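# Slide the carton from under the shelf onto the platform

## Task

Get the carton out from beneath the shelf and set it on the low platform so that no part of it sticks out past the platform's edge, with the same face on top that was on top at the beginning.

## Robot and tools

Robot: two arms, left_arm and right_arm, each ending in a five-finger hand (left_arm has a left hand, the mirror of the right). Base positions in the scene frame: left_arm at (-0.011, +0.505, 0) m, right_arm at (-0.062, -0.382, 0) m, both nearly unrotated. A post stands on the floor behind them. Objects may occasionally get a small nudge from outside.

Frames. The scene frame has its origin at table-top height between the arms, +z up, +x out across the table, left_arm toward +y (not the image's left). Every hand pose, velocity and offset is given in that arm's own base frame; turns happen about the current Hand target position. The hand point sits 0.05 m in front of the palm and 0.15 m from the wrist flange along the fingers: its +z runs along the straight fingers, +y comes out of the palm, +x runs across the palm away from the thumb on the right hand and toward the thumb on the left hand. Straight fingers reach about 0.06-0.07 m past the point. With fingers level, the wrist can hang below the point (up to 0.11 m palm down, 0.23 m palm up) and strike the table first. A bracket on the little-finger side of the wrist can also catch things.

The 28-number row (used by execute_actions and move), all values in [-1, 1]: left_arm dx, dy, dz, rx, ry, rz; left hand little, ring, middle, index, thumb_bend, thumb_turn, force_limit, speed; then the same 14 for right_arm. Always send all 28 even if one arm is idle. Pose numbers are offsets, not absolute poses, counted from that arm's Hand target as it was when the action or move began; 1.0 equals 0.6 m or 180 degrees, and rx, ry, rz form one rotation vector. Sending the same offset again moves further. Six zeros means no new pose request. Finger numbers are absolute targets: +1 open/straight, -1 closed; thumb_turn +1 beside the palm, -1 opposite the fingers. force_limit maps -1..+1 to about 0..10 N at the fingertip (0..15 N for the two thumb motors); speed rises linearly from near zero at -1 to full at +0.48 and stays full above. Use speed -0.94 or lower for a gentle closing. A hand has no 'no change' value: to keep it, resend its last executed eight numbers (or, if none yet, its hand_measured six plus hand_force_limit and hand_speed). Grasp range with thumb opposed: about 0.035-0.065 m thick.

execute_actions: actions is a list of actions; each action is up to 15 rows, one per 1/30 s step, every row an offset from the start of that action; a short action repeats its last row. cameras picks images (['all'], [] or names); an empty actions list returns all images.

move: drives hand points in straight lines toward target (one row, or up to 15 rows, all offsets from the same starting Hand targets). speed in m/s, 0.002-3.6, default 0.25 (turns limited to twice that in rad/s), one value or one per target. blend in m rounds corners of a list; 0 stops at each. stop_force (3-120 N, both arms) ends an arm's path when its wrist sensor feels that much push against its motion; the arm then backs to where it was just before. With stop_force, all targets must share the same hand numbers and blocking=false is not allowed. zero (default true) re-zeros the sensor before the move. blocking=false returns after about 0.5 s while the move continues. The move does not avoid obstacles; all paths stop after 10 s. A path that takes a wrist near its arm's first joint axis is refused; route around the base. Result adds a move: line (done, off_target, moving, held, fault, and limits such as paced or held).

wait: seconds 0-3600, sends nothing new. stop: brakes a running move. zoom_image: camera (cam_high, cam_left_wrist, cam_right_wrist) and region [x0, y0, x1, y1] in pixels, at most 504 each side, from the newest images (all 896x504). show_instructions: shows reference pictures. zero_wrist_force: arm = left_arm or right_arm. finished_scene: ends the scene for good; optional scene = 1.

Results: end_effector_position (m), end_effector_quat_wxyz, velocities, Joint positions and torques, Wrist force/torque in the tool's own axes (plus the peak since last shown), Hand target (last commanded pose after clipping; next offsets start here), and per hand hand_measured, hand_stopped_by (moving, target, force, stalled, fault), hand_load_n (positive when pushed open; a drop toward 0 means a lost grip). Commanded orientation is clipped to 32 degrees from the measured one per step; hand points often stop short of the target, so send the remainder as an offset.

Avoid: any fall or drop of the carton (even millimetres) and letting anything off the table; releasing a moving part; fast contacts, ramming the shelf or table, and commanding targets beyond a firm contact (arms are stiff and fault). A joint torque at its limit, or about 150 N on an arm, freezes that arm for 10 s. Never press or grip between the two arms; the clearance check does not fully prevent it. Limit finger forces. Long stretched holds heat motors; 85 °C brakes the arm for 30-60 s.

Each tool is called after "Call:" as name([rows], argument=value, ...), one row to a line, values as JSON.

Reference images:

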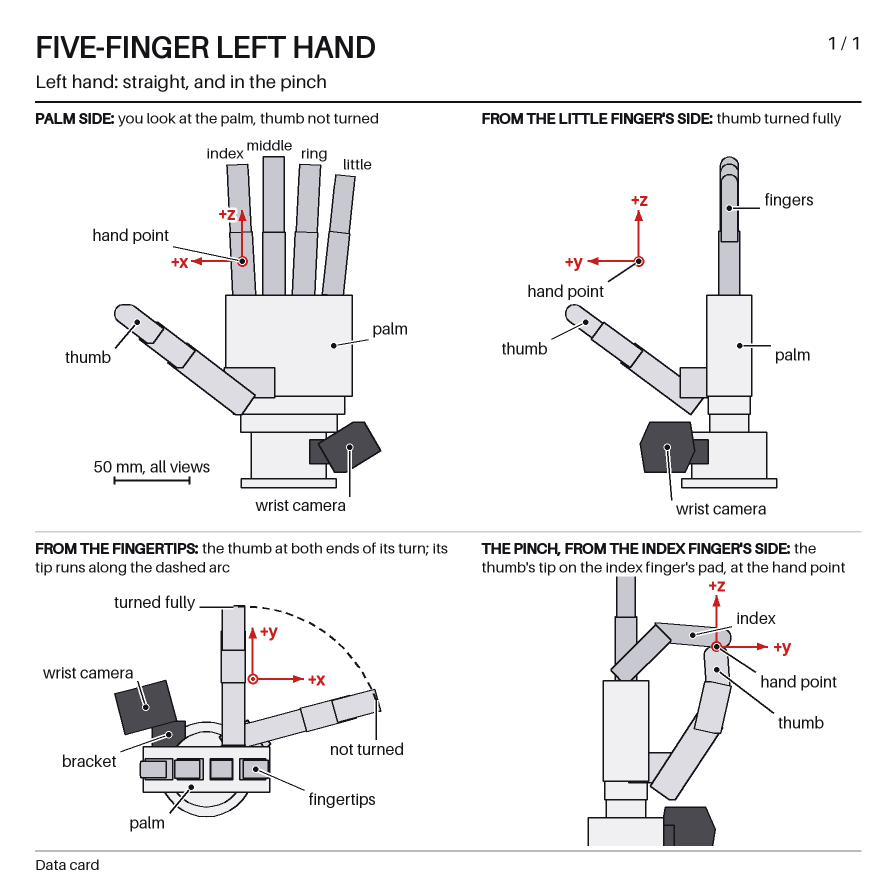

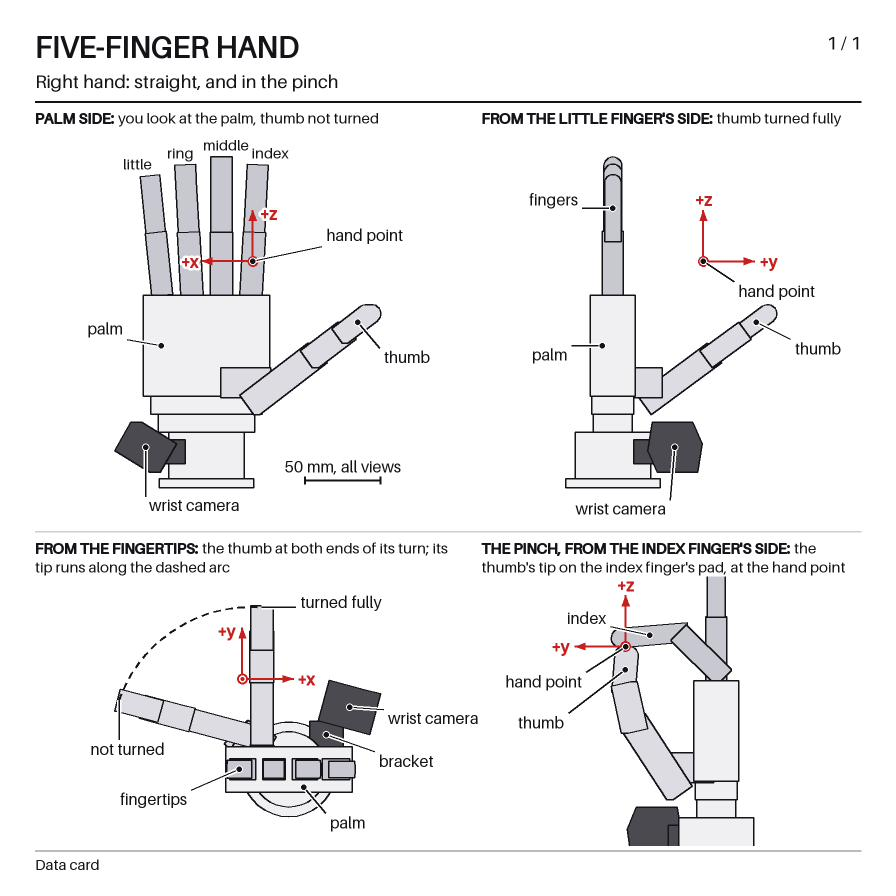

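## Session

Call:
execute_actions(actions=[])

Scene clock: 0.00 s.
left_arm: end_effector_position=(-0.1099, -0.3163, +0.1889) hand_measured=(+1.000, +1.000, +1.000, +1.000, +1.000, +1.000) hand_load_n=(+0.0, +0.0, +0.0, +0.0, +0.0, +0.0) hand_stopped_by=(target, target, target, target, target, target) hand_force_limit=0.00 hand_speed=-0.80 end_effector_quat_wxyz=(+0.060, -0.496, +0.856, +0.133) | right_arm: end_effector_position=(+0.3164, +0.0344, +0.1156) hand_measured=(+1.000, +1.000, +1.000, +1.000, +1.000, +1.000) hand_load_n=(+0.0, +0.0, +0.0, +0.0, +0.0, +0.0) hand_stopped_by=(target, target, target, target, target, target) hand_force_limit=0.00 hand_speed=-0.80 end_effector_quat_wxyz=(-0.131, +0.423, +0.854, -0.272)
Joint positions: left_arm=[1.828 -1.841 -1.762 1.744 -1.615 2.343] | right_arm=[-0.043 -1.201 1.897 1.368 1.953 -0.597]
Joint velocities: within noise
Joint torques (N m): no reading
Motor temperatures (°C): left_arm=[36 33 27 37 40 36] | right_arm=[27 25 28 32 33 43]
Wrist force (N): no reading
Wrist torque (N m): no reading
Wrist force, peak (N): no reading
Hand target: left_arm -0.1099, -0.3163, +0.1889; +0.060, -0.496, +0.856, +0.133 | right_arm +0.3164, +0.0344, +0.1156; -0.131, +0.423, +0.854, -0.272

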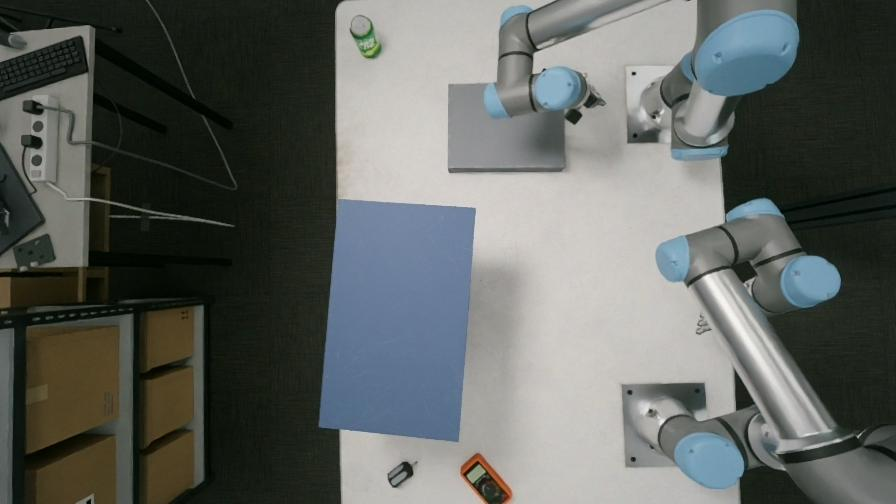

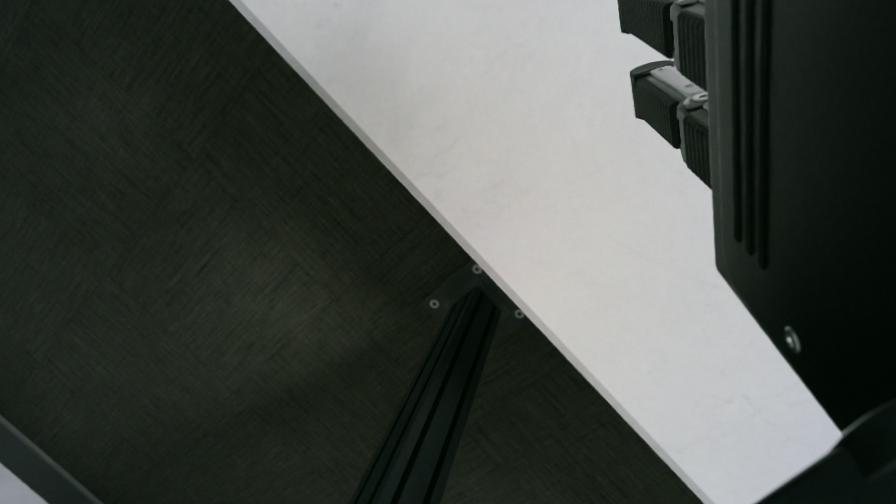

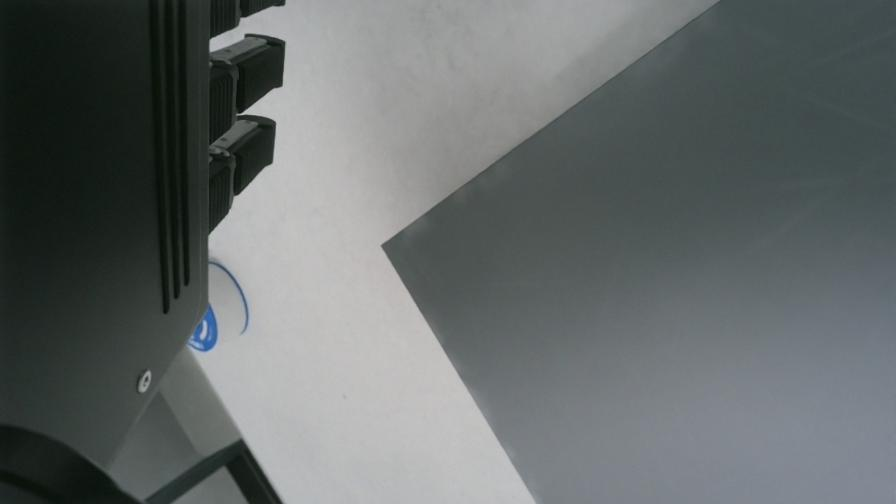

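Call:
move([
  [0,0,0,0,0,0,1,1,1,1,1,1,0,-0.8,0,0,0.27,0,0,0,1,1,1,1,1,1,0,-0.8],
  [0,0,0,0,0,0,1,1,1,1,1,1,0,-0.8,0.027,0.3995,0.274,-0.372,-0.123,0.715,1,1,1,1,1,1,0,-0.8],
], speed=0.3, blend=0.03, cameras=["all"])

Scene clock: 80.93 s.
left_arm: end_effector_position=(-0.1099, -0.3163, +0.1889) hand_measured=(+1.000, +1.000, +1.000, +1.000, +1.000, +1.000) hand_load_n=(+0.0, +0.0, +0.0, +0.0, +0.0, +0.0) hand_stopped_by=(target, target, target, target, target, target) hand_force_limit=0.00 hand_speed=-0.80 end_effector_quat_wxyz=(+0.060, -0.496, +0.856, +0.133) | right_arm: end_effector_position=(+0.3223, +0.1268, +0.2787) hand_measured=(+1.000, +1.000, +1.000, +1.000, +1.000, +1.000) hand_load_n=(+0.0, +0.0, +0.0, +0.0, +0.0, +0.0) hand_stopped_by=(target, target, target, target, target, target) hand_force_limit=0.00 hand_speed=-0.80 end_effector_quat_wxyz=(+0.148, +0.067, +0.879, -0.448)
Joint positions: left_arm=[1.828 -1.841 -1.762 1.744 -1.615 2.343] | right_arm=[0.543 -1.375 1.813 1.551 2.49 -0.667]
Joint torques (N m): left_arm=[-1.43 30.41 15.91 -2.99 0.11 -0.11] | right_arm=[-5.55 -40.88 -26.55 3.5 -0.85 2.44]
Wrist force (N): left_arm=[0.3 0.0 0.2] | right_arm=[-0.8 0.2 -0.1]
Wrist torque (N m): left_arm=[-0.02 -0.03 0.03] | right_arm=[0.06 0.09 -0.01]
Wrist force, peak (N): left_arm=[0.2 -0.4 0.4] | right_arm=[0.0 1.1 -1.0]
Hand target: left_arm -0.1099, -0.3163, +0.1889; +0.060, -0.496, +0.856, +0.133 | right_arm +0.3223, +0.1268, +0.2787; +0.148, +0.067, +0.879, -0.448 (not the last commanded pose)
Off the commanded pose: left_arm 0.000 m, 0 deg | right_arm 0.148 m, 90 deg.
move: held (right_arm; a check stopped the path); path passed 1 of 2 targets; limits=held
pose unreachable (right arm): on one or more control steps of this call, first in action 0 (counted from 0), this arm could not follow its commanded pose, so it was not sent that pose on those steps. It may still have moved: this result reports where it is.
cause: moving toward the commanded pose would bring two parts of the arm too close to each other (joints 4 (wrist 1) to 6 (wrist 3) lie between them).

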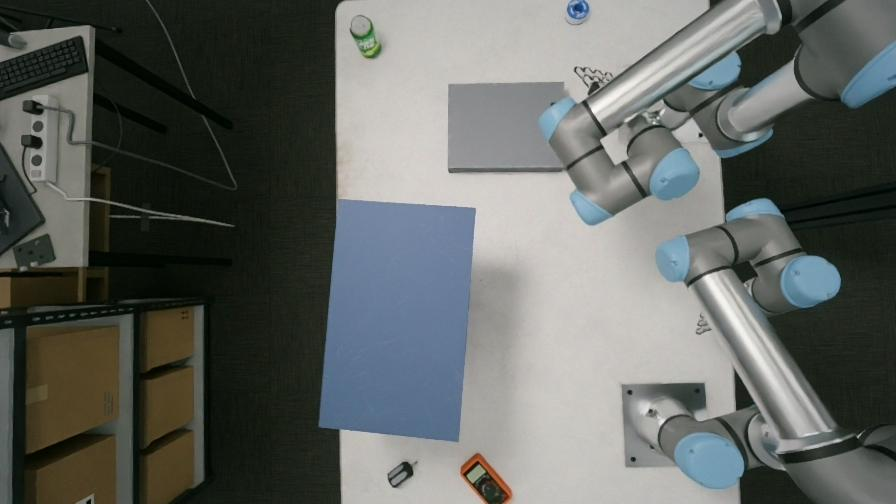

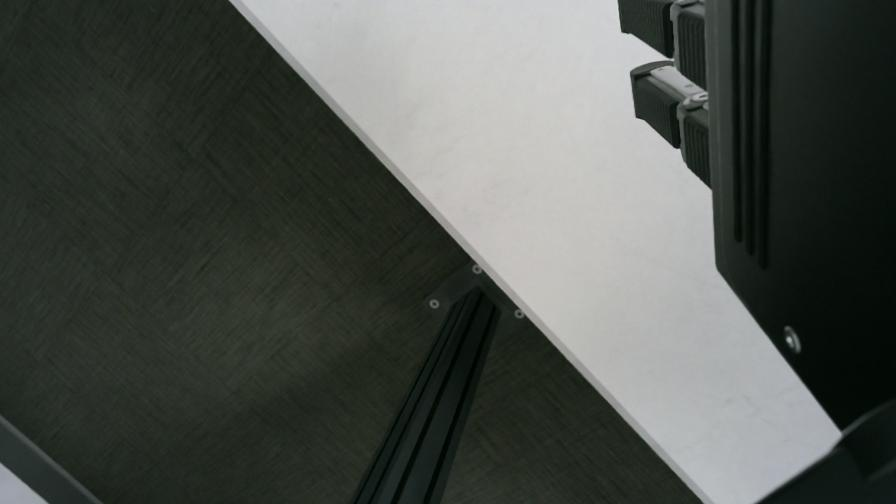

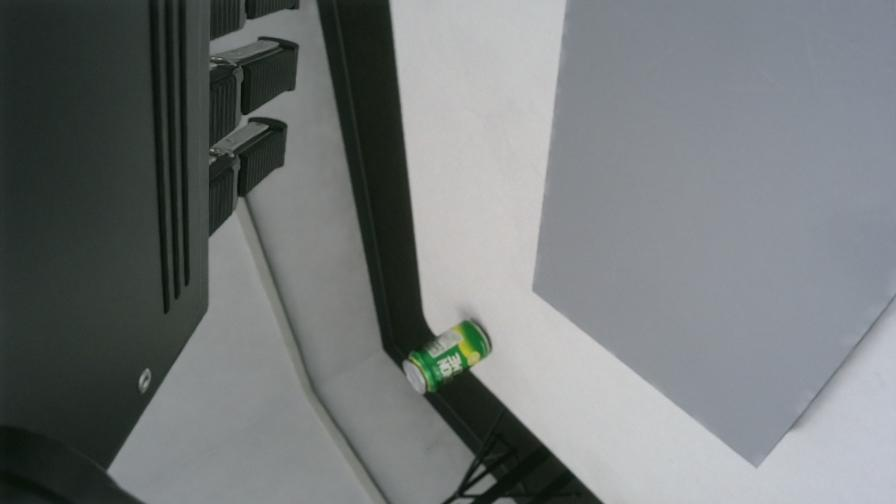

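Call:
move(target=[0,0,0,0,0,0,1,1,1,1,1,1,0,-0.8,0.2145,0.3187,-0.098,0.273,-0.3255,0.3737,1,1,1,1,1,1,0,-0.8], speed=0.25, cameras=["all"])

Scene clock: 184.47 s.
left_arm: end_effector_position=(-0.1099, -0.3163, +0.1889) hand_measured=(+1.000, +1.000, +1.000, +1.000, +1.000, +1.000) hand_load_n=(+0.0, +0.0, +0.0, +0.0, +0.0, +0.0) hand_stopped_by=(target, target, target, target, target, target) hand_force_limit=0.00 hand_speed=-0.80 end_effector_quat_wxyz=(+0.060, -0.496, +0.856, +0.133) | right_arm: end_effector_position=(+0.4510, +0.3180, +0.2199) hand_measured=(+1.000, +1.000, +1.000, +1.000, +1.000, +1.000) hand_load_n=(+0.0, +0.0, +0.0, +0.0, +0.0, +0.0) hand_stopped_by=(target, target, target, target, target, target) hand_force_limit=0.00 hand_speed=-0.80 end_effector_quat_wxyz=(+0.690, -0.153, +0.691, +0.152)
Joint positions: left_arm=[1.828 -1.841 -1.762 1.744 -1.615 2.343] | right_arm=[0.096 -1.55 2.414 -0.864 1.232 -1.572]
Joint torques (N m): left_arm=[-1.35 29.94 15.72 -2.83 0.02 -0.22] | right_arm=[-8.44 -2.76 -6.31 -2.43 -2.34 2.5]
Wrist force (N): left_arm=[0.3 -0.2 0.3] | right_arm=[-1.8 -1.0 1.2]
Wrist torque (N m): left_arm=[-0.05 -0.03 0.04] | right_arm=[-0.18 0.01 -0.07]
Wrist force, peak (N): left_arm=[0.5 -0.2 -0.2] | right_arm=[-1.9 -0.8 1.2]
Hand target: left_arm -0.1099, -0.3163, +0.1889; +0.060, -0.496, +0.856, +0.133 | right_arm +0.4510, +0.3180, +0.2199; +0.690, -0.153, +0.691, +0.152
Off the commanded pose: left_arm 0.000 m, 0 deg | right_arm 0.000 m, 0 deg.
move: done

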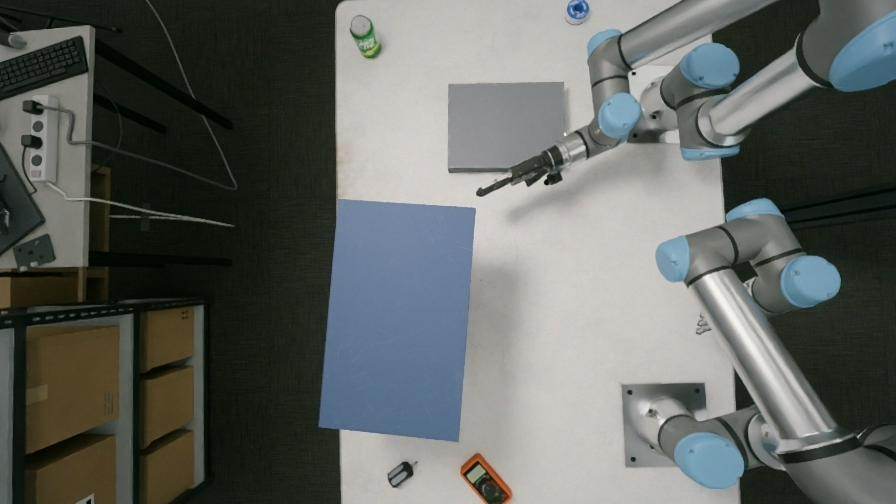

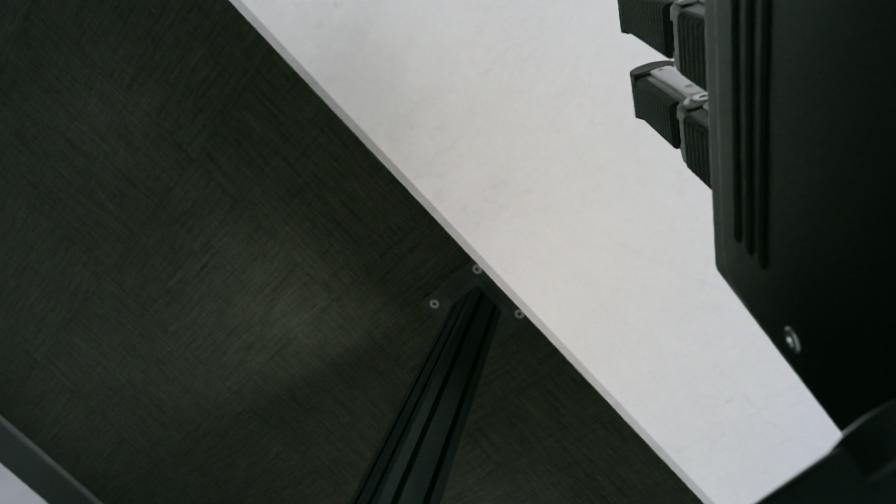

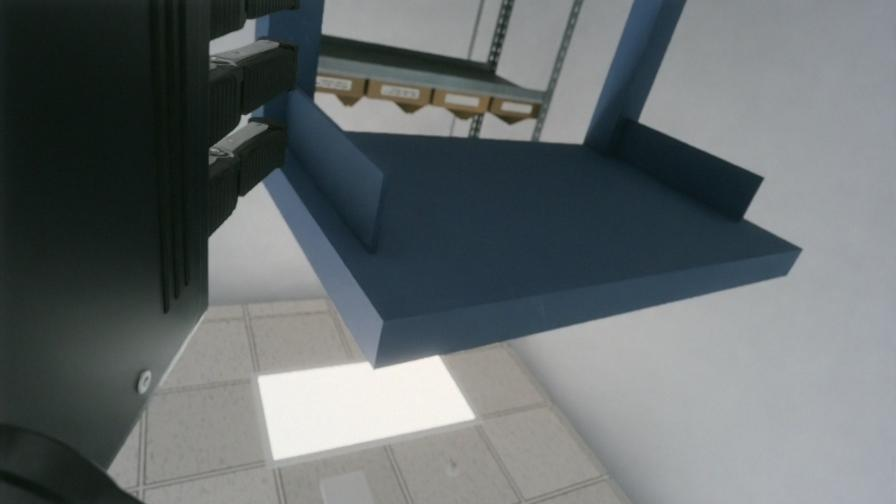

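Call:
move(target=[0,0,0,0,0,0,1,1,1,1,1,1,0,-0.8,-0.08,0.05,-0.06,-0.106,0.2265,0,1,1,1,1,1,1,0,-0.8], speed=0.25, cameras=["all"])

Scene clock: 212.23 s.
left_arm: end_effector_position=(-0.1099, -0.3163, +0.1889) hand_measured=(+1.000, +1.000, +1.000, +1.000, +1.000, +1.000) hand_load_n=(+0.0, +0.0, +0.0, +0.5, +0.0, +0.0) hand_stopped_by=(target, target, target, target, target, target) hand_force_limit=0.00 hand_speed=-0.80 end_effector_quat_wxyz=(+0.060, -0.496, +0.856, +0.133) | right_arm: end_effector_position=(+0.4030, +0.3480, +0.1839) hand_measured=(+1.000, +1.000, +1.000, +1.000, +1.000, +1.000) hand_load_n=(+0.0, +0.0, +0.0, +0.0, +0.0, +0.0) hand_stopped_by=(target, target, target, target, target, target) hand_force_limit=0.00 hand_speed=-0.80 end_effector_quat_wxyz=(+0.374, -0.200, +0.902, +0.082)
Joint positions: left_arm=[1.828 -1.841 -1.762 1.744 -1.615 2.343] | right_arm=[0.279 -1.529 2 0.321 1.462 -1.684]
Joint torques (N m): left_arm=[-0.6 30.33 16.72 -2.79 0.03 -0.17] | right_arm=[8.81 -6.6 -27.89 1.89 1.86 2.48]
Wrist force (N): left_arm=[0.1 0.2 -0.1] | right_arm=[-1.7 -0.8 0.3]
Wrist torque (N m): left_arm=[0.03 -0.01 0.01] | right_arm=[-0.15 0.15 -0.04]
Wrist force, peak (N): left_arm=[0.5 0.0 -0.2] | right_arm=[-2.0 -0.8 1.2]
Hand target: left_arm -0.1099, -0.3163, +0.1889; +0.060, -0.496, +0.856, +0.133 | right_arm +0.4030, +0.3480, +0.1839; +0.374, -0.200, +0.902, +0.082
Off the commanded pose: left_arm 0.000 m, 0 deg | right_arm 0.000 m, 0 deg.
move: done

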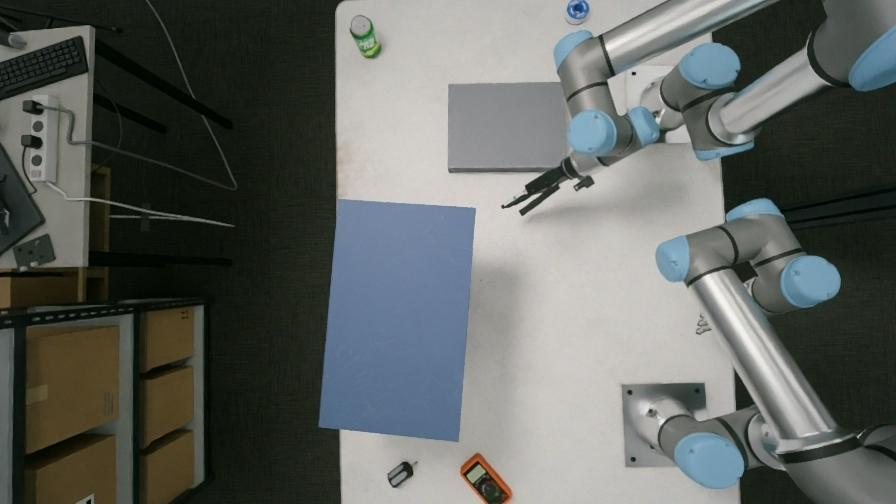

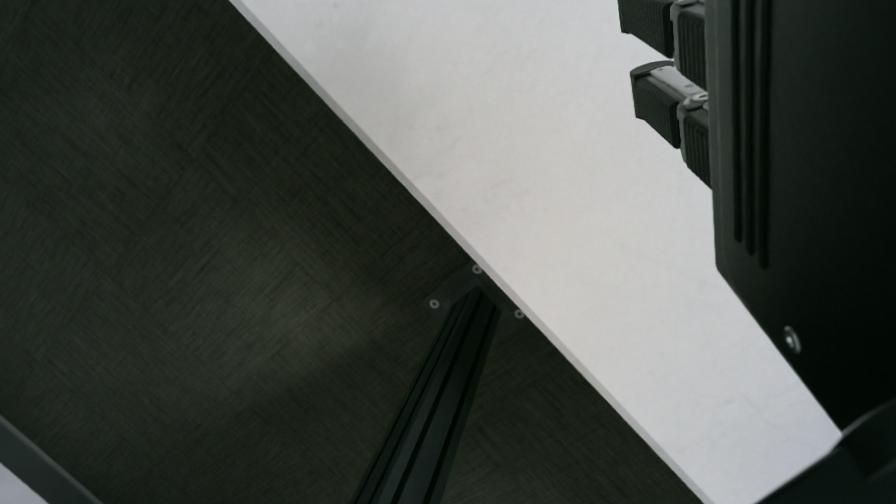

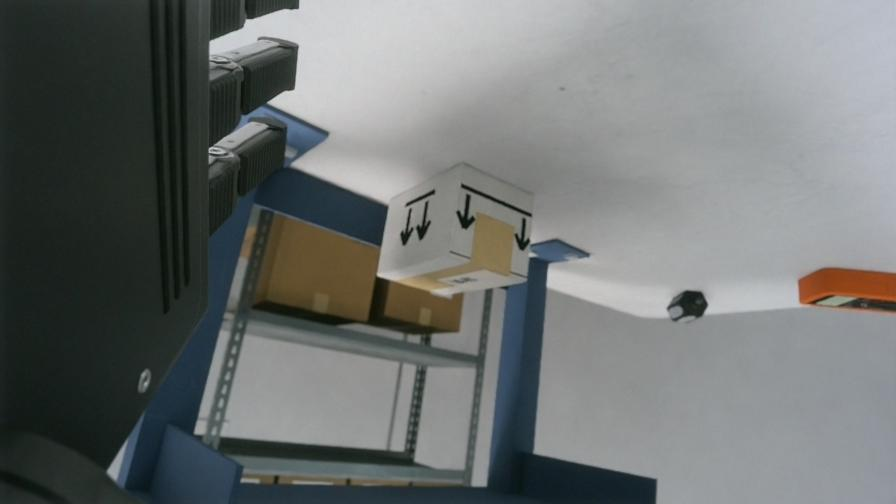

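Call:
zoom_image(camera="cam_right_wrist", region=[250, 90, 650, 340])

Scaled by 1.260.

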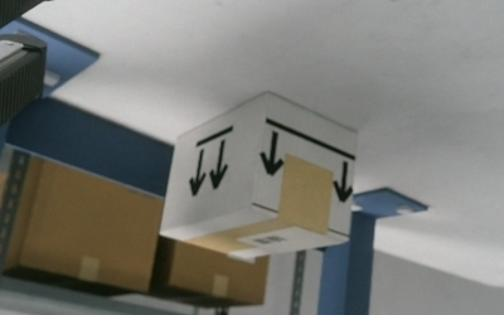

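Call:
move(target=[0.975,0.19,0.018,-0.3272,-0.183,0.520,1,1,1,1,1,1,0,-0.8,0,0,0,0,0,0,1,1,1,1,1,1,0,-0.8], speed=0.25, cameras=["all"])

Scene clock: 416.00 s.
left_arm: end_effector_position=(+0.4750, -0.2023, +0.1997) hand_measured=(+1.000, +1.000, +1.000, +1.000, +1.000, +1.000) hand_load_n=(+0.0, +0.0, +0.0, +0.0, +0.0, +0.0) hand_stopped_by=(target, target, target, target, target, target) hand_force_limit=0.00 hand_speed=-0.80 end_effector_quat_wxyz=(+0.067, +0.910, -0.161, +0.377) | right_arm: end_effector_position=(+0.4030, +0.3480, +0.1839) hand_measured=(+1.000, +1.000, +1.000, +1.000, +1.000, +1.000) hand_load_n=(+0.0, +0.0, +0.0, +0.0, +0.0, +0.0) hand_stopped_by=(target, target, target, target, target, target) hand_force_limit=0.00 hand_speed=-0.80 end_effector_quat_wxyz=(+0.374, -0.200, +0.902, +0.082)
Joint positions: left_arm=[3.327 -1.595 -1.988 2.723 -1.202 1.968] | right_arm=[0.279 -1.529 1.999 0.321 1.462 -1.684]
Joint torques (N m): left_arm=[-10.39 11.17 29.97 0.25 -1.84 -2.56] | right_arm=[8.32 -5.99 -28.62 1.34 1.68 2.39]
Wrist force (N): left_arm=[-3.3 -0.2 -0.5] | right_arm=[-2.0 -0.9 0.2]
Wrist torque (N m): left_arm=[-0.05 0.38 -0.12] | right_arm=[-0.16 0.19 -0.05]
Wrist force, peak (N): left_arm=[-3.5 -0.4 0.0] | right_arm=[-2.0 -0.9 0.2]
Hand target: left_arm +0.4751, -0.2023, +0.1997; +0.067, +0.910, -0.161, +0.377 | right_arm +0.4030, +0.3480, +0.1839; +0.374, -0.200, +0.902, +0.082
Off the commanded pose: left_arm 0.000 m, 0 deg | right_arm 0.000 m, 0 deg.
move: done

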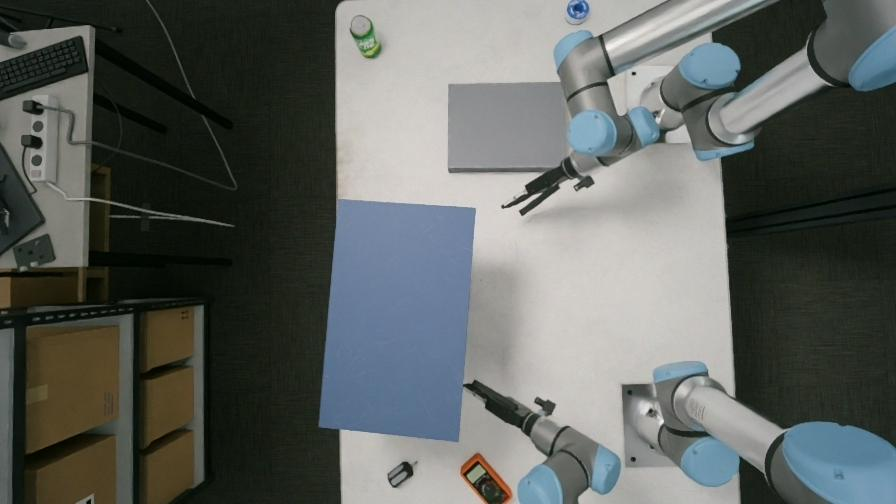

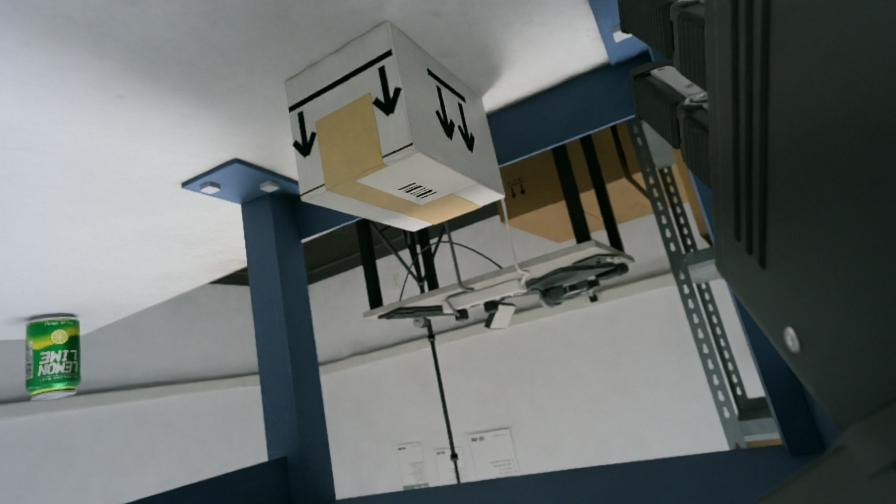

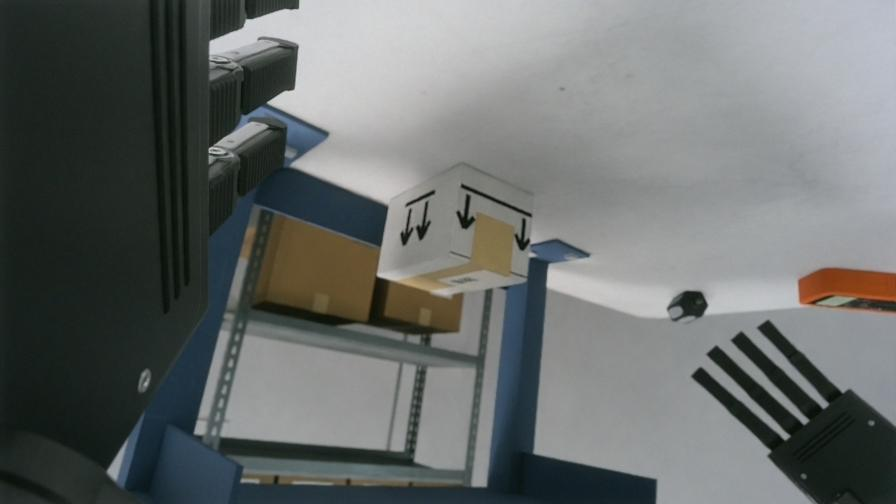

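Call:
move(target=[0.1227,-0.0637,-0.1328,-0.0482,-0.1303,-0.0028,0,0,0,0,1,1,0,-0.5,0.2718,0.1745,-0.1065,0.0447,-0.1318,-0.0709,0,0,0,0,1,1,0,-0.5], speed=0.2, cameras=["all"])

Scene clock: 804.93 s.
left_arm: end_effector_position=(+0.5487, -0.2405, +0.1200) hand_measured=(+0.000, +0.000, +0.000, +0.000, +1.000, +1.000) hand_load_n=(+0.0, +0.0, +0.0, +0.0, +0.0, +0.0) hand_stopped_by=(target, target, target, target, target, target) hand_force_limit=0.00 hand_speed=-0.50 end_effector_quat_wxyz=(+0.102, +0.806, -0.146, +0.564) | right_arm: end_effector_position=(+0.5660, +0.4527, +0.1200) hand_measured=(+0.000, +0.000, +0.000, +0.000, +1.000, +1.000) hand_load_n=(+0.0, +0.0, +0.0, +0.0, +0.0, +0.0) hand_stopped_by=(target, target, target, target, target, target) hand_force_limit=0.00 hand_speed=-0.50 end_effector_quat_wxyz=(+0.570, -0.086, +0.815, +0.060)
Joint positions: left_arm=[3.248 -1.846 -2.177 3.636 -1.136 1.741] | right_arm=[0.512 -1.06 1.796 -0.371 1.855 -1.465]
Joint torques (N m): left_arm=[-10.22 18.46 2.43 1.48 -1.9 -2.5] | right_arm=[8.18 -24.06 -26.07 -1.7 2.01 2.55]
Wrist force (N): left_arm=[-4.3 -0.2 -1.3] | right_arm=[-2.0 -0.9 -0.4]
Wrist torque (N m): left_arm=[-0.02 0.48 -0.16] | right_arm=[-0.09 0.13 -0.11]
Wrist force, peak (N): left_arm=[-4.6 0.1 -0.8] | right_arm=[-2.5 -0.8 -0.1]
Hand target: left_arm +0.5487, -0.2405, +0.1200; +0.102, +0.806, -0.146, +0.565 | right_arm +0.5661, +0.4527, +0.1200; +0.570, -0.086, +0.815, +0.060
Off the commanded pose: left_arm 0.000 m, 0 deg | right_arm 0.000 m, 0 deg.
move: done

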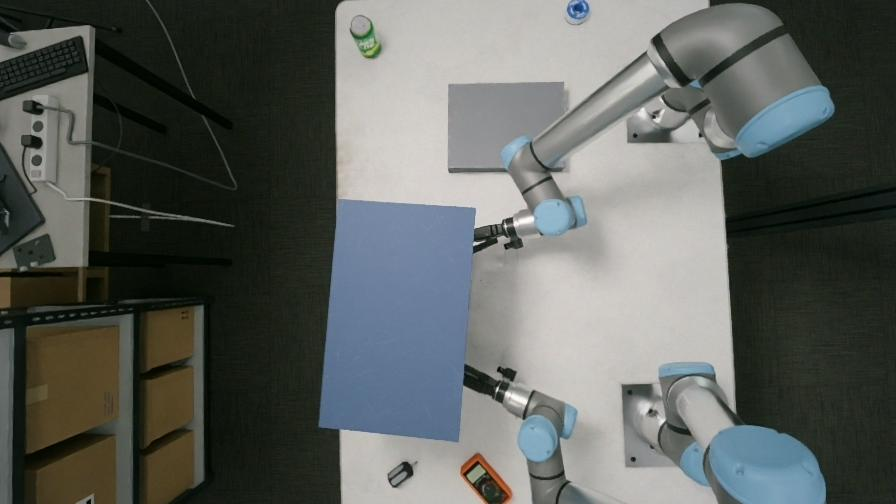

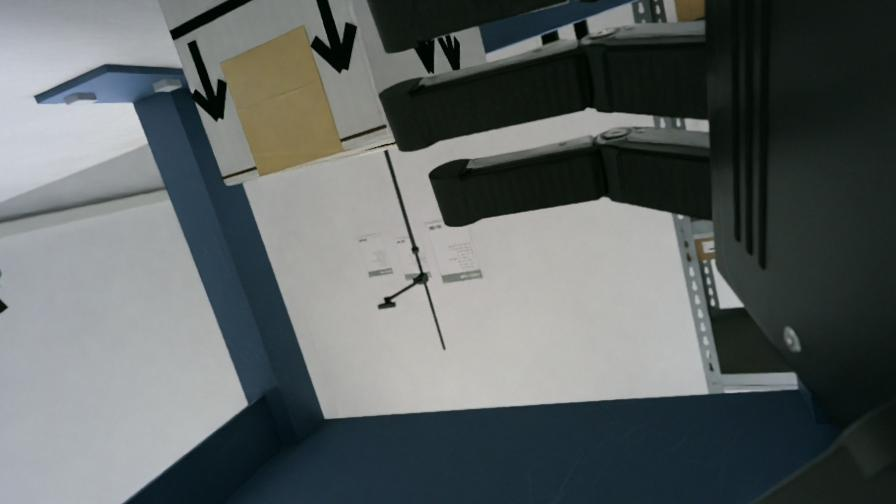

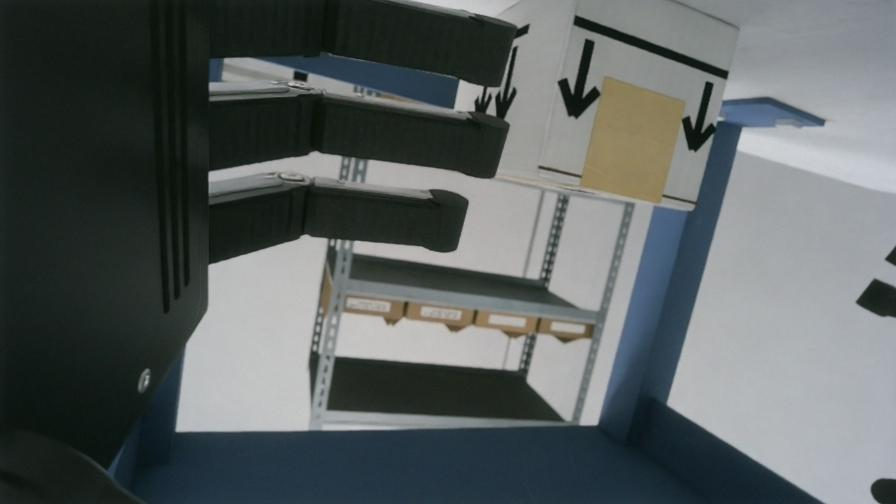

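Call:
zoom_image(camera="cam_right_wrist", region=[440, 0, 840, 250])

Call:
zoom_image(camera="cam_left_wrist", region=[20, 0, 520, 280])

Scaled by 1.260.

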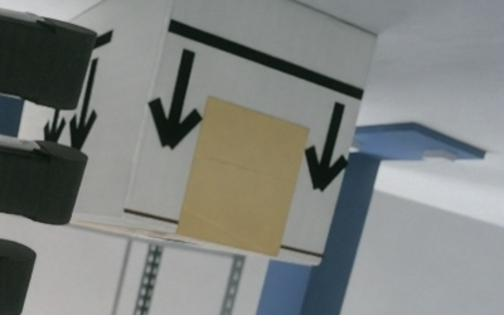

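Scaled by 1.008.

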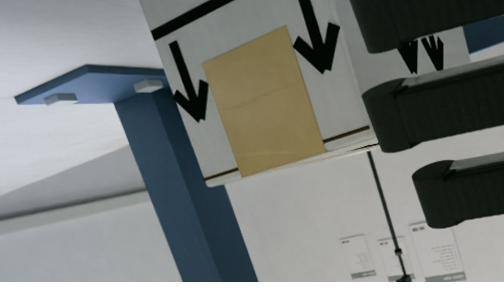

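Call:
move(target=[0.2162,-0.0355,-0.0333,0,0,0,0,0,0,0,1,1,0,-0.5,0.2487,0.0423,-0.0333,0,0,0,0,0,0,0,1,1,0,-0.5], speed=0.08, stop_force=12, cameras=["all"])

Scene clock: 900.67 s.
left_arm: end_effector_position=(+0.6785, -0.2618, +0.1000) hand_measured=(+0.000, +0.000, +0.000, +0.000, +1.000, +1.000) hand_load_n=(+0.0, +0.0, +0.5, +0.5, -0.5, +0.0) hand_stopped_by=(target, target, target, target, target, target) hand_force_limit=0.00 hand_speed=-0.50 end_effector_quat_wxyz=(+0.102, +0.806, -0.146, +0.565) | right_arm: end_effector_position=(+0.7153, +0.4781, +0.1000) hand_measured=(+0.000, +0.000, +0.000, +0.000, +1.000, +1.000) hand_load_n=(+0.0, +0.0, +0.0, +0.0, +0.0, +0.0) hand_stopped_by=(target, target, target, target, target, target) hand_force_limit=0.00 hand_speed=-0.50 end_effector_quat_wxyz=(+0.570, -0.086, +0.815, +0.060)
Joint positions: left_arm=[3.172 -2.122 -1.797 3.545 -1.207 1.71] | right_arm=[0.427 -0.783 1.354 -0.214 1.775 -1.496]
Joint torques (N m): left_arm=[-10.32 31.44 27.62 -1.17 -2.1 -2.56] | right_arm=[-8.37 -37.42 -28.85 0.58 -1.94 -2.51]
Wrist force (N): left_arm=[-4.1 0.0 -1.0] | right_arm=[-2.0 -0.9 -0.2]
Wrist torque (N m): left_arm=[-0.03 0.46 -0.14] | right_arm=[-0.13 0.08 0.05]
Wrist force, peak (N): left_arm=[-4.6 -0.2 -1.4] | right_arm=[-2.3 -1.0 -0.2]
Hand target: left_arm +0.6785, -0.2618, +0.1000; +0.102, +0.806, -0.146, +0.565 | right_arm +0.7153, +0.4781, +0.1000; +0.570, -0.086, +0.815, +0.060
Off the commanded pose: left_arm 0.000 m, 0 deg | right_arm 0.000 m, 0 deg.
move: done

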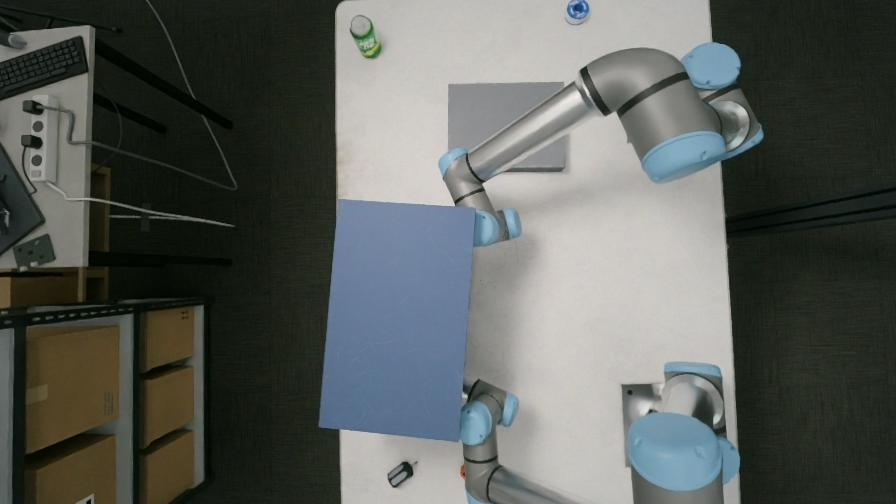

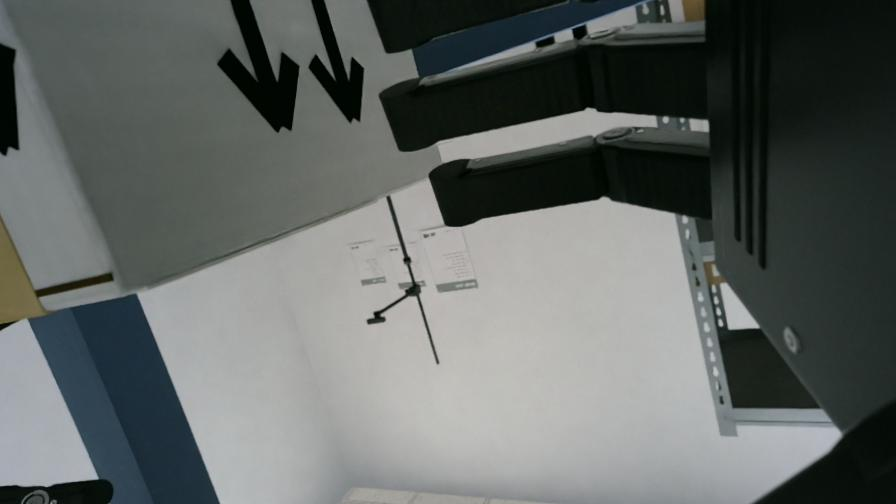

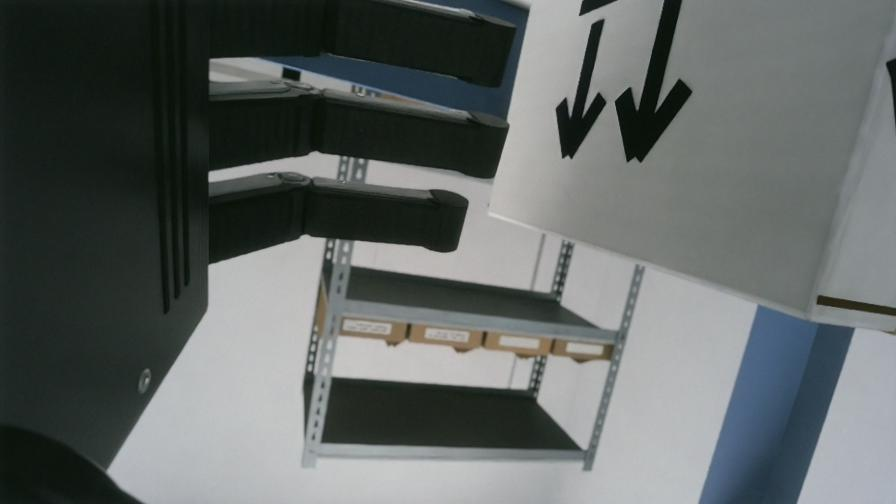

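Call:
move(target=[0,0,-0.0167,0,0,0,0,0,0,0,1,1,0,-0.5,0,0,-0.0167,0,0,0,0,0,0,0,1,1,0,-0.5], speed=0.02, stop_force=6)

Call:
move(target=[0,0,0,0,0,0,0,0,0,0,1,1,0,-0.5,0.002,0.0583,0,0,0,0,0,0,0,0,1,1,0,-0.5], speed=0.012, stop_force=4, cameras=["all"])

Scene clock: 949.37 s.
left_arm: end_effector_position=(+0.6785, -0.2618, +0.0900) hand_measured=(+0.000, +0.000, +0.000, +0.000, +1.000, +1.000) hand_load_n=(+0.0, +0.0, +0.0, +0.0, +0.0, +0.0) hand_stopped_by=(target, target, target, target, target, target) hand_force_limit=0.00 hand_speed=-0.50 end_effector_quat_wxyz=(+0.102, +0.806, -0.146, +0.565) | right_arm: end_effector_position=(+0.7153, +0.4781, +0.0900) hand_measured=(+0.000, +0.000, +0.000, +0.000, +1.000, +1.000) hand_load_n=(+0.0, +0.0, +0.0, +0.0, +0.0, +0.0) hand_stopped_by=(target, target, target, target, target, target) hand_force_limit=0.00 hand_speed=-0.50 end_effector_quat_wxyz=(+0.570, -0.086, +0.815, +0.060)
Joint positions: left_arm=[3.172 -2.139 -1.802 3.567 -1.207 1.71] | right_arm=[0.427 -0.77 1.36 -0.232 1.775 -1.496]
Joint torques (N m): left_arm=[-9.17 32.17 3.59 1.66 -1.78 -0.89] | right_arm=[-8.38 -37.84 -10.24 -2.23 -1.91 -2.52]
Wrist force (N): left_arm=[-4.2 -0.1 -1.1] | right_arm=[-2.0 -0.9 -0.3]
Wrist torque (N m): left_arm=[-0.02 0.45 -0.15] | right_arm=[-0.11 0.08 0.05]
Wrist force, peak (N): left_arm=[-4.6 0.0 -1.3] | right_arm=[-2.2 -0.9 -0.5]
Hand target: left_arm +0.6785, -0.2618, +0.0900; +0.102, +0.806, -0.146, +0.565 | right_arm +0.7153, +0.4781, +0.0900; +0.570, -0.086, +0.815, +0.060
Off the commanded pose: left_arm 0.000 m, 0 deg | right_arm 0.000 m, 0 deg.
move: done

Scene clock: 953.23 s.
left_arm: end_effector_position=(+0.6785, -0.2618, +0.0900) hand_measured=(+0.000, +0.000, +0.000, +0.000, +1.000, +1.000) hand_load_n=(+0.0, +0.5, +0.0, +0.0, +0.0, +0.0) hand_stopped_by=(target, target, target, target, target, target) hand_force_limit=0.00 hand_speed=-0.50 end_effector_quat_wxyz=(+0.102, +0.806, -0.146, +0.565) | right_arm: end_effector_position=(+0.7165, +0.5131, +0.0900) hand_measured=(+0.000, +0.000, +0.000, +0.000, +1.000, +1.000) hand_load_n=(+0.0, +0.0, +0.0, +0.0, +0.0, +0.0) hand_stopped_by=(target, target, target, target, target, target) hand_force_limit=0.00 hand_speed=-0.50 end_effector_quat_wxyz=(+0.570, -0.086, +0.815, +0.060)
Joint positions: left_arm=[3.172 -2.139 -1.802 3.567 -1.207 1.71] | right_arm=[0.478 -0.721 1.266 -0.183 1.823 -1.477]
Joint torques (N m): left_arm=[-8.06 32.62 4.19 1.55 -1.72 -0.85] | right_arm=[8.44 -39.1 -28.96 0.49 1.72 2.68]
Wrist force (N): left_arm=[-4.2 0.0 -1.1] | right_arm=[-1.9 -1.3 -0.1]
Wrist torque (N m): left_arm=[-0.01 0.47 -0.16] | right_arm=[-0.08 0.00 -0.08]
Wrist force, peak (N): left_arm=[-4.6 0.1 -1.3] | right_arm=[-2.2 -1.5 -0.1]
Hand target: left_arm +0.6785, -0.2618, +0.0900; +0.102, +0.806, -0.146, +0.565 | right_arm +0.7165, +0.5131, +0.0900; +0.570, -0.086, +0.815, +0.060
Off the commanded pose: left_arm 0.000 m, 0 deg | right_arm 0.000 m, 0 deg.
move: done

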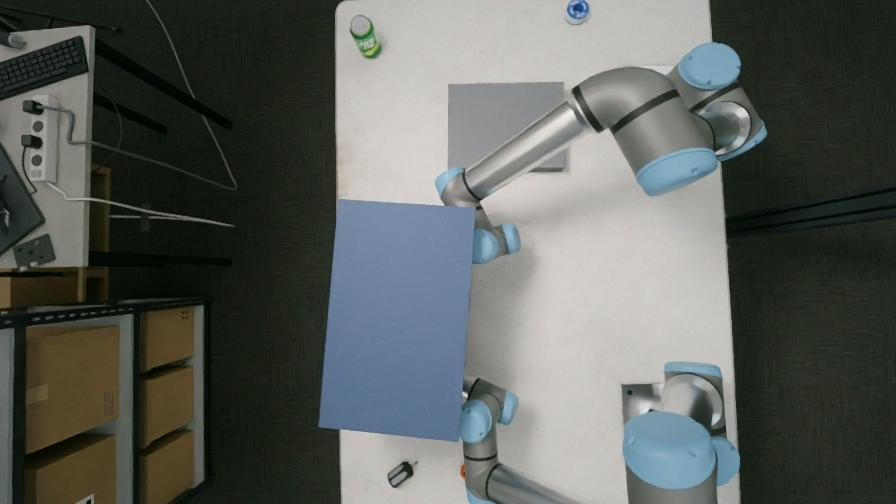

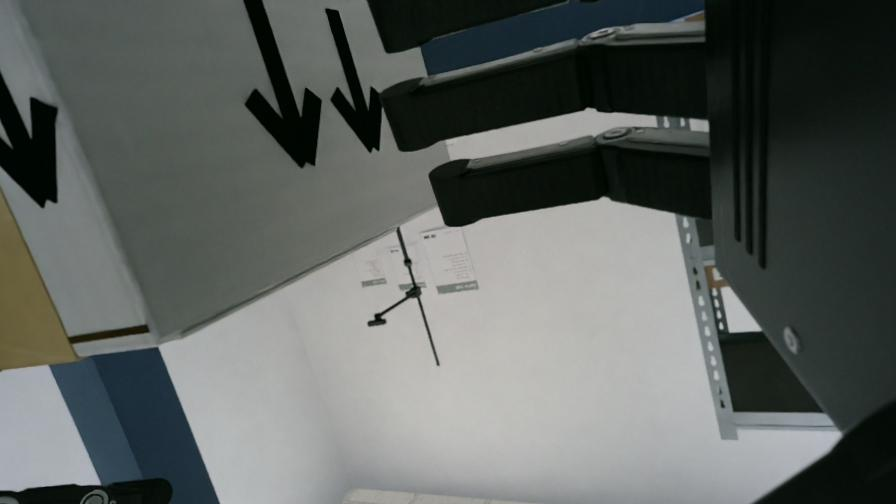

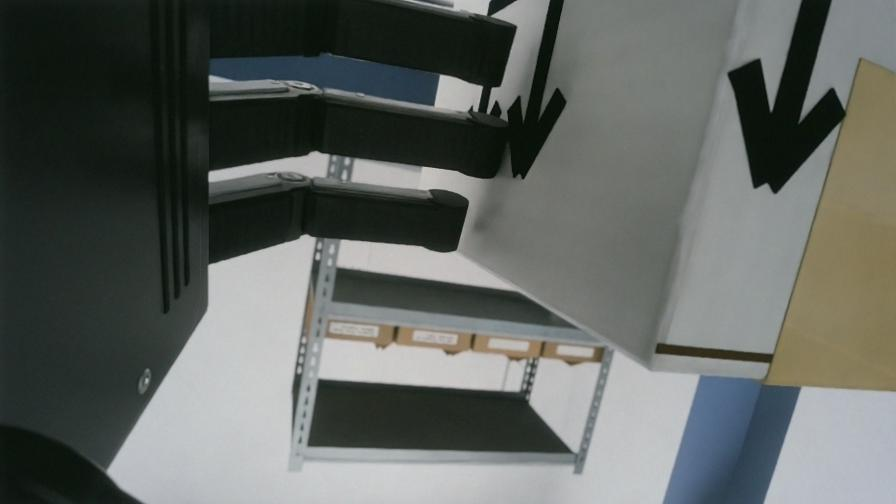

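Call:
zoom_image(camera="cam_right_wrist", region=[400, 0, 700, 300])

Call:
zoom_image(camera="cam_left_wrist", region=[250, 0, 550, 300])

Scaled by 1.680.

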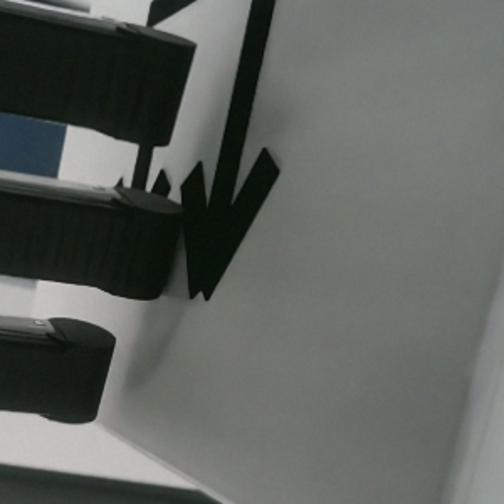

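Scaled by 1.680.

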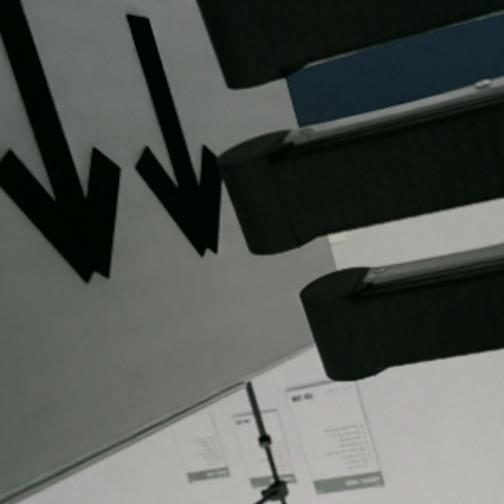

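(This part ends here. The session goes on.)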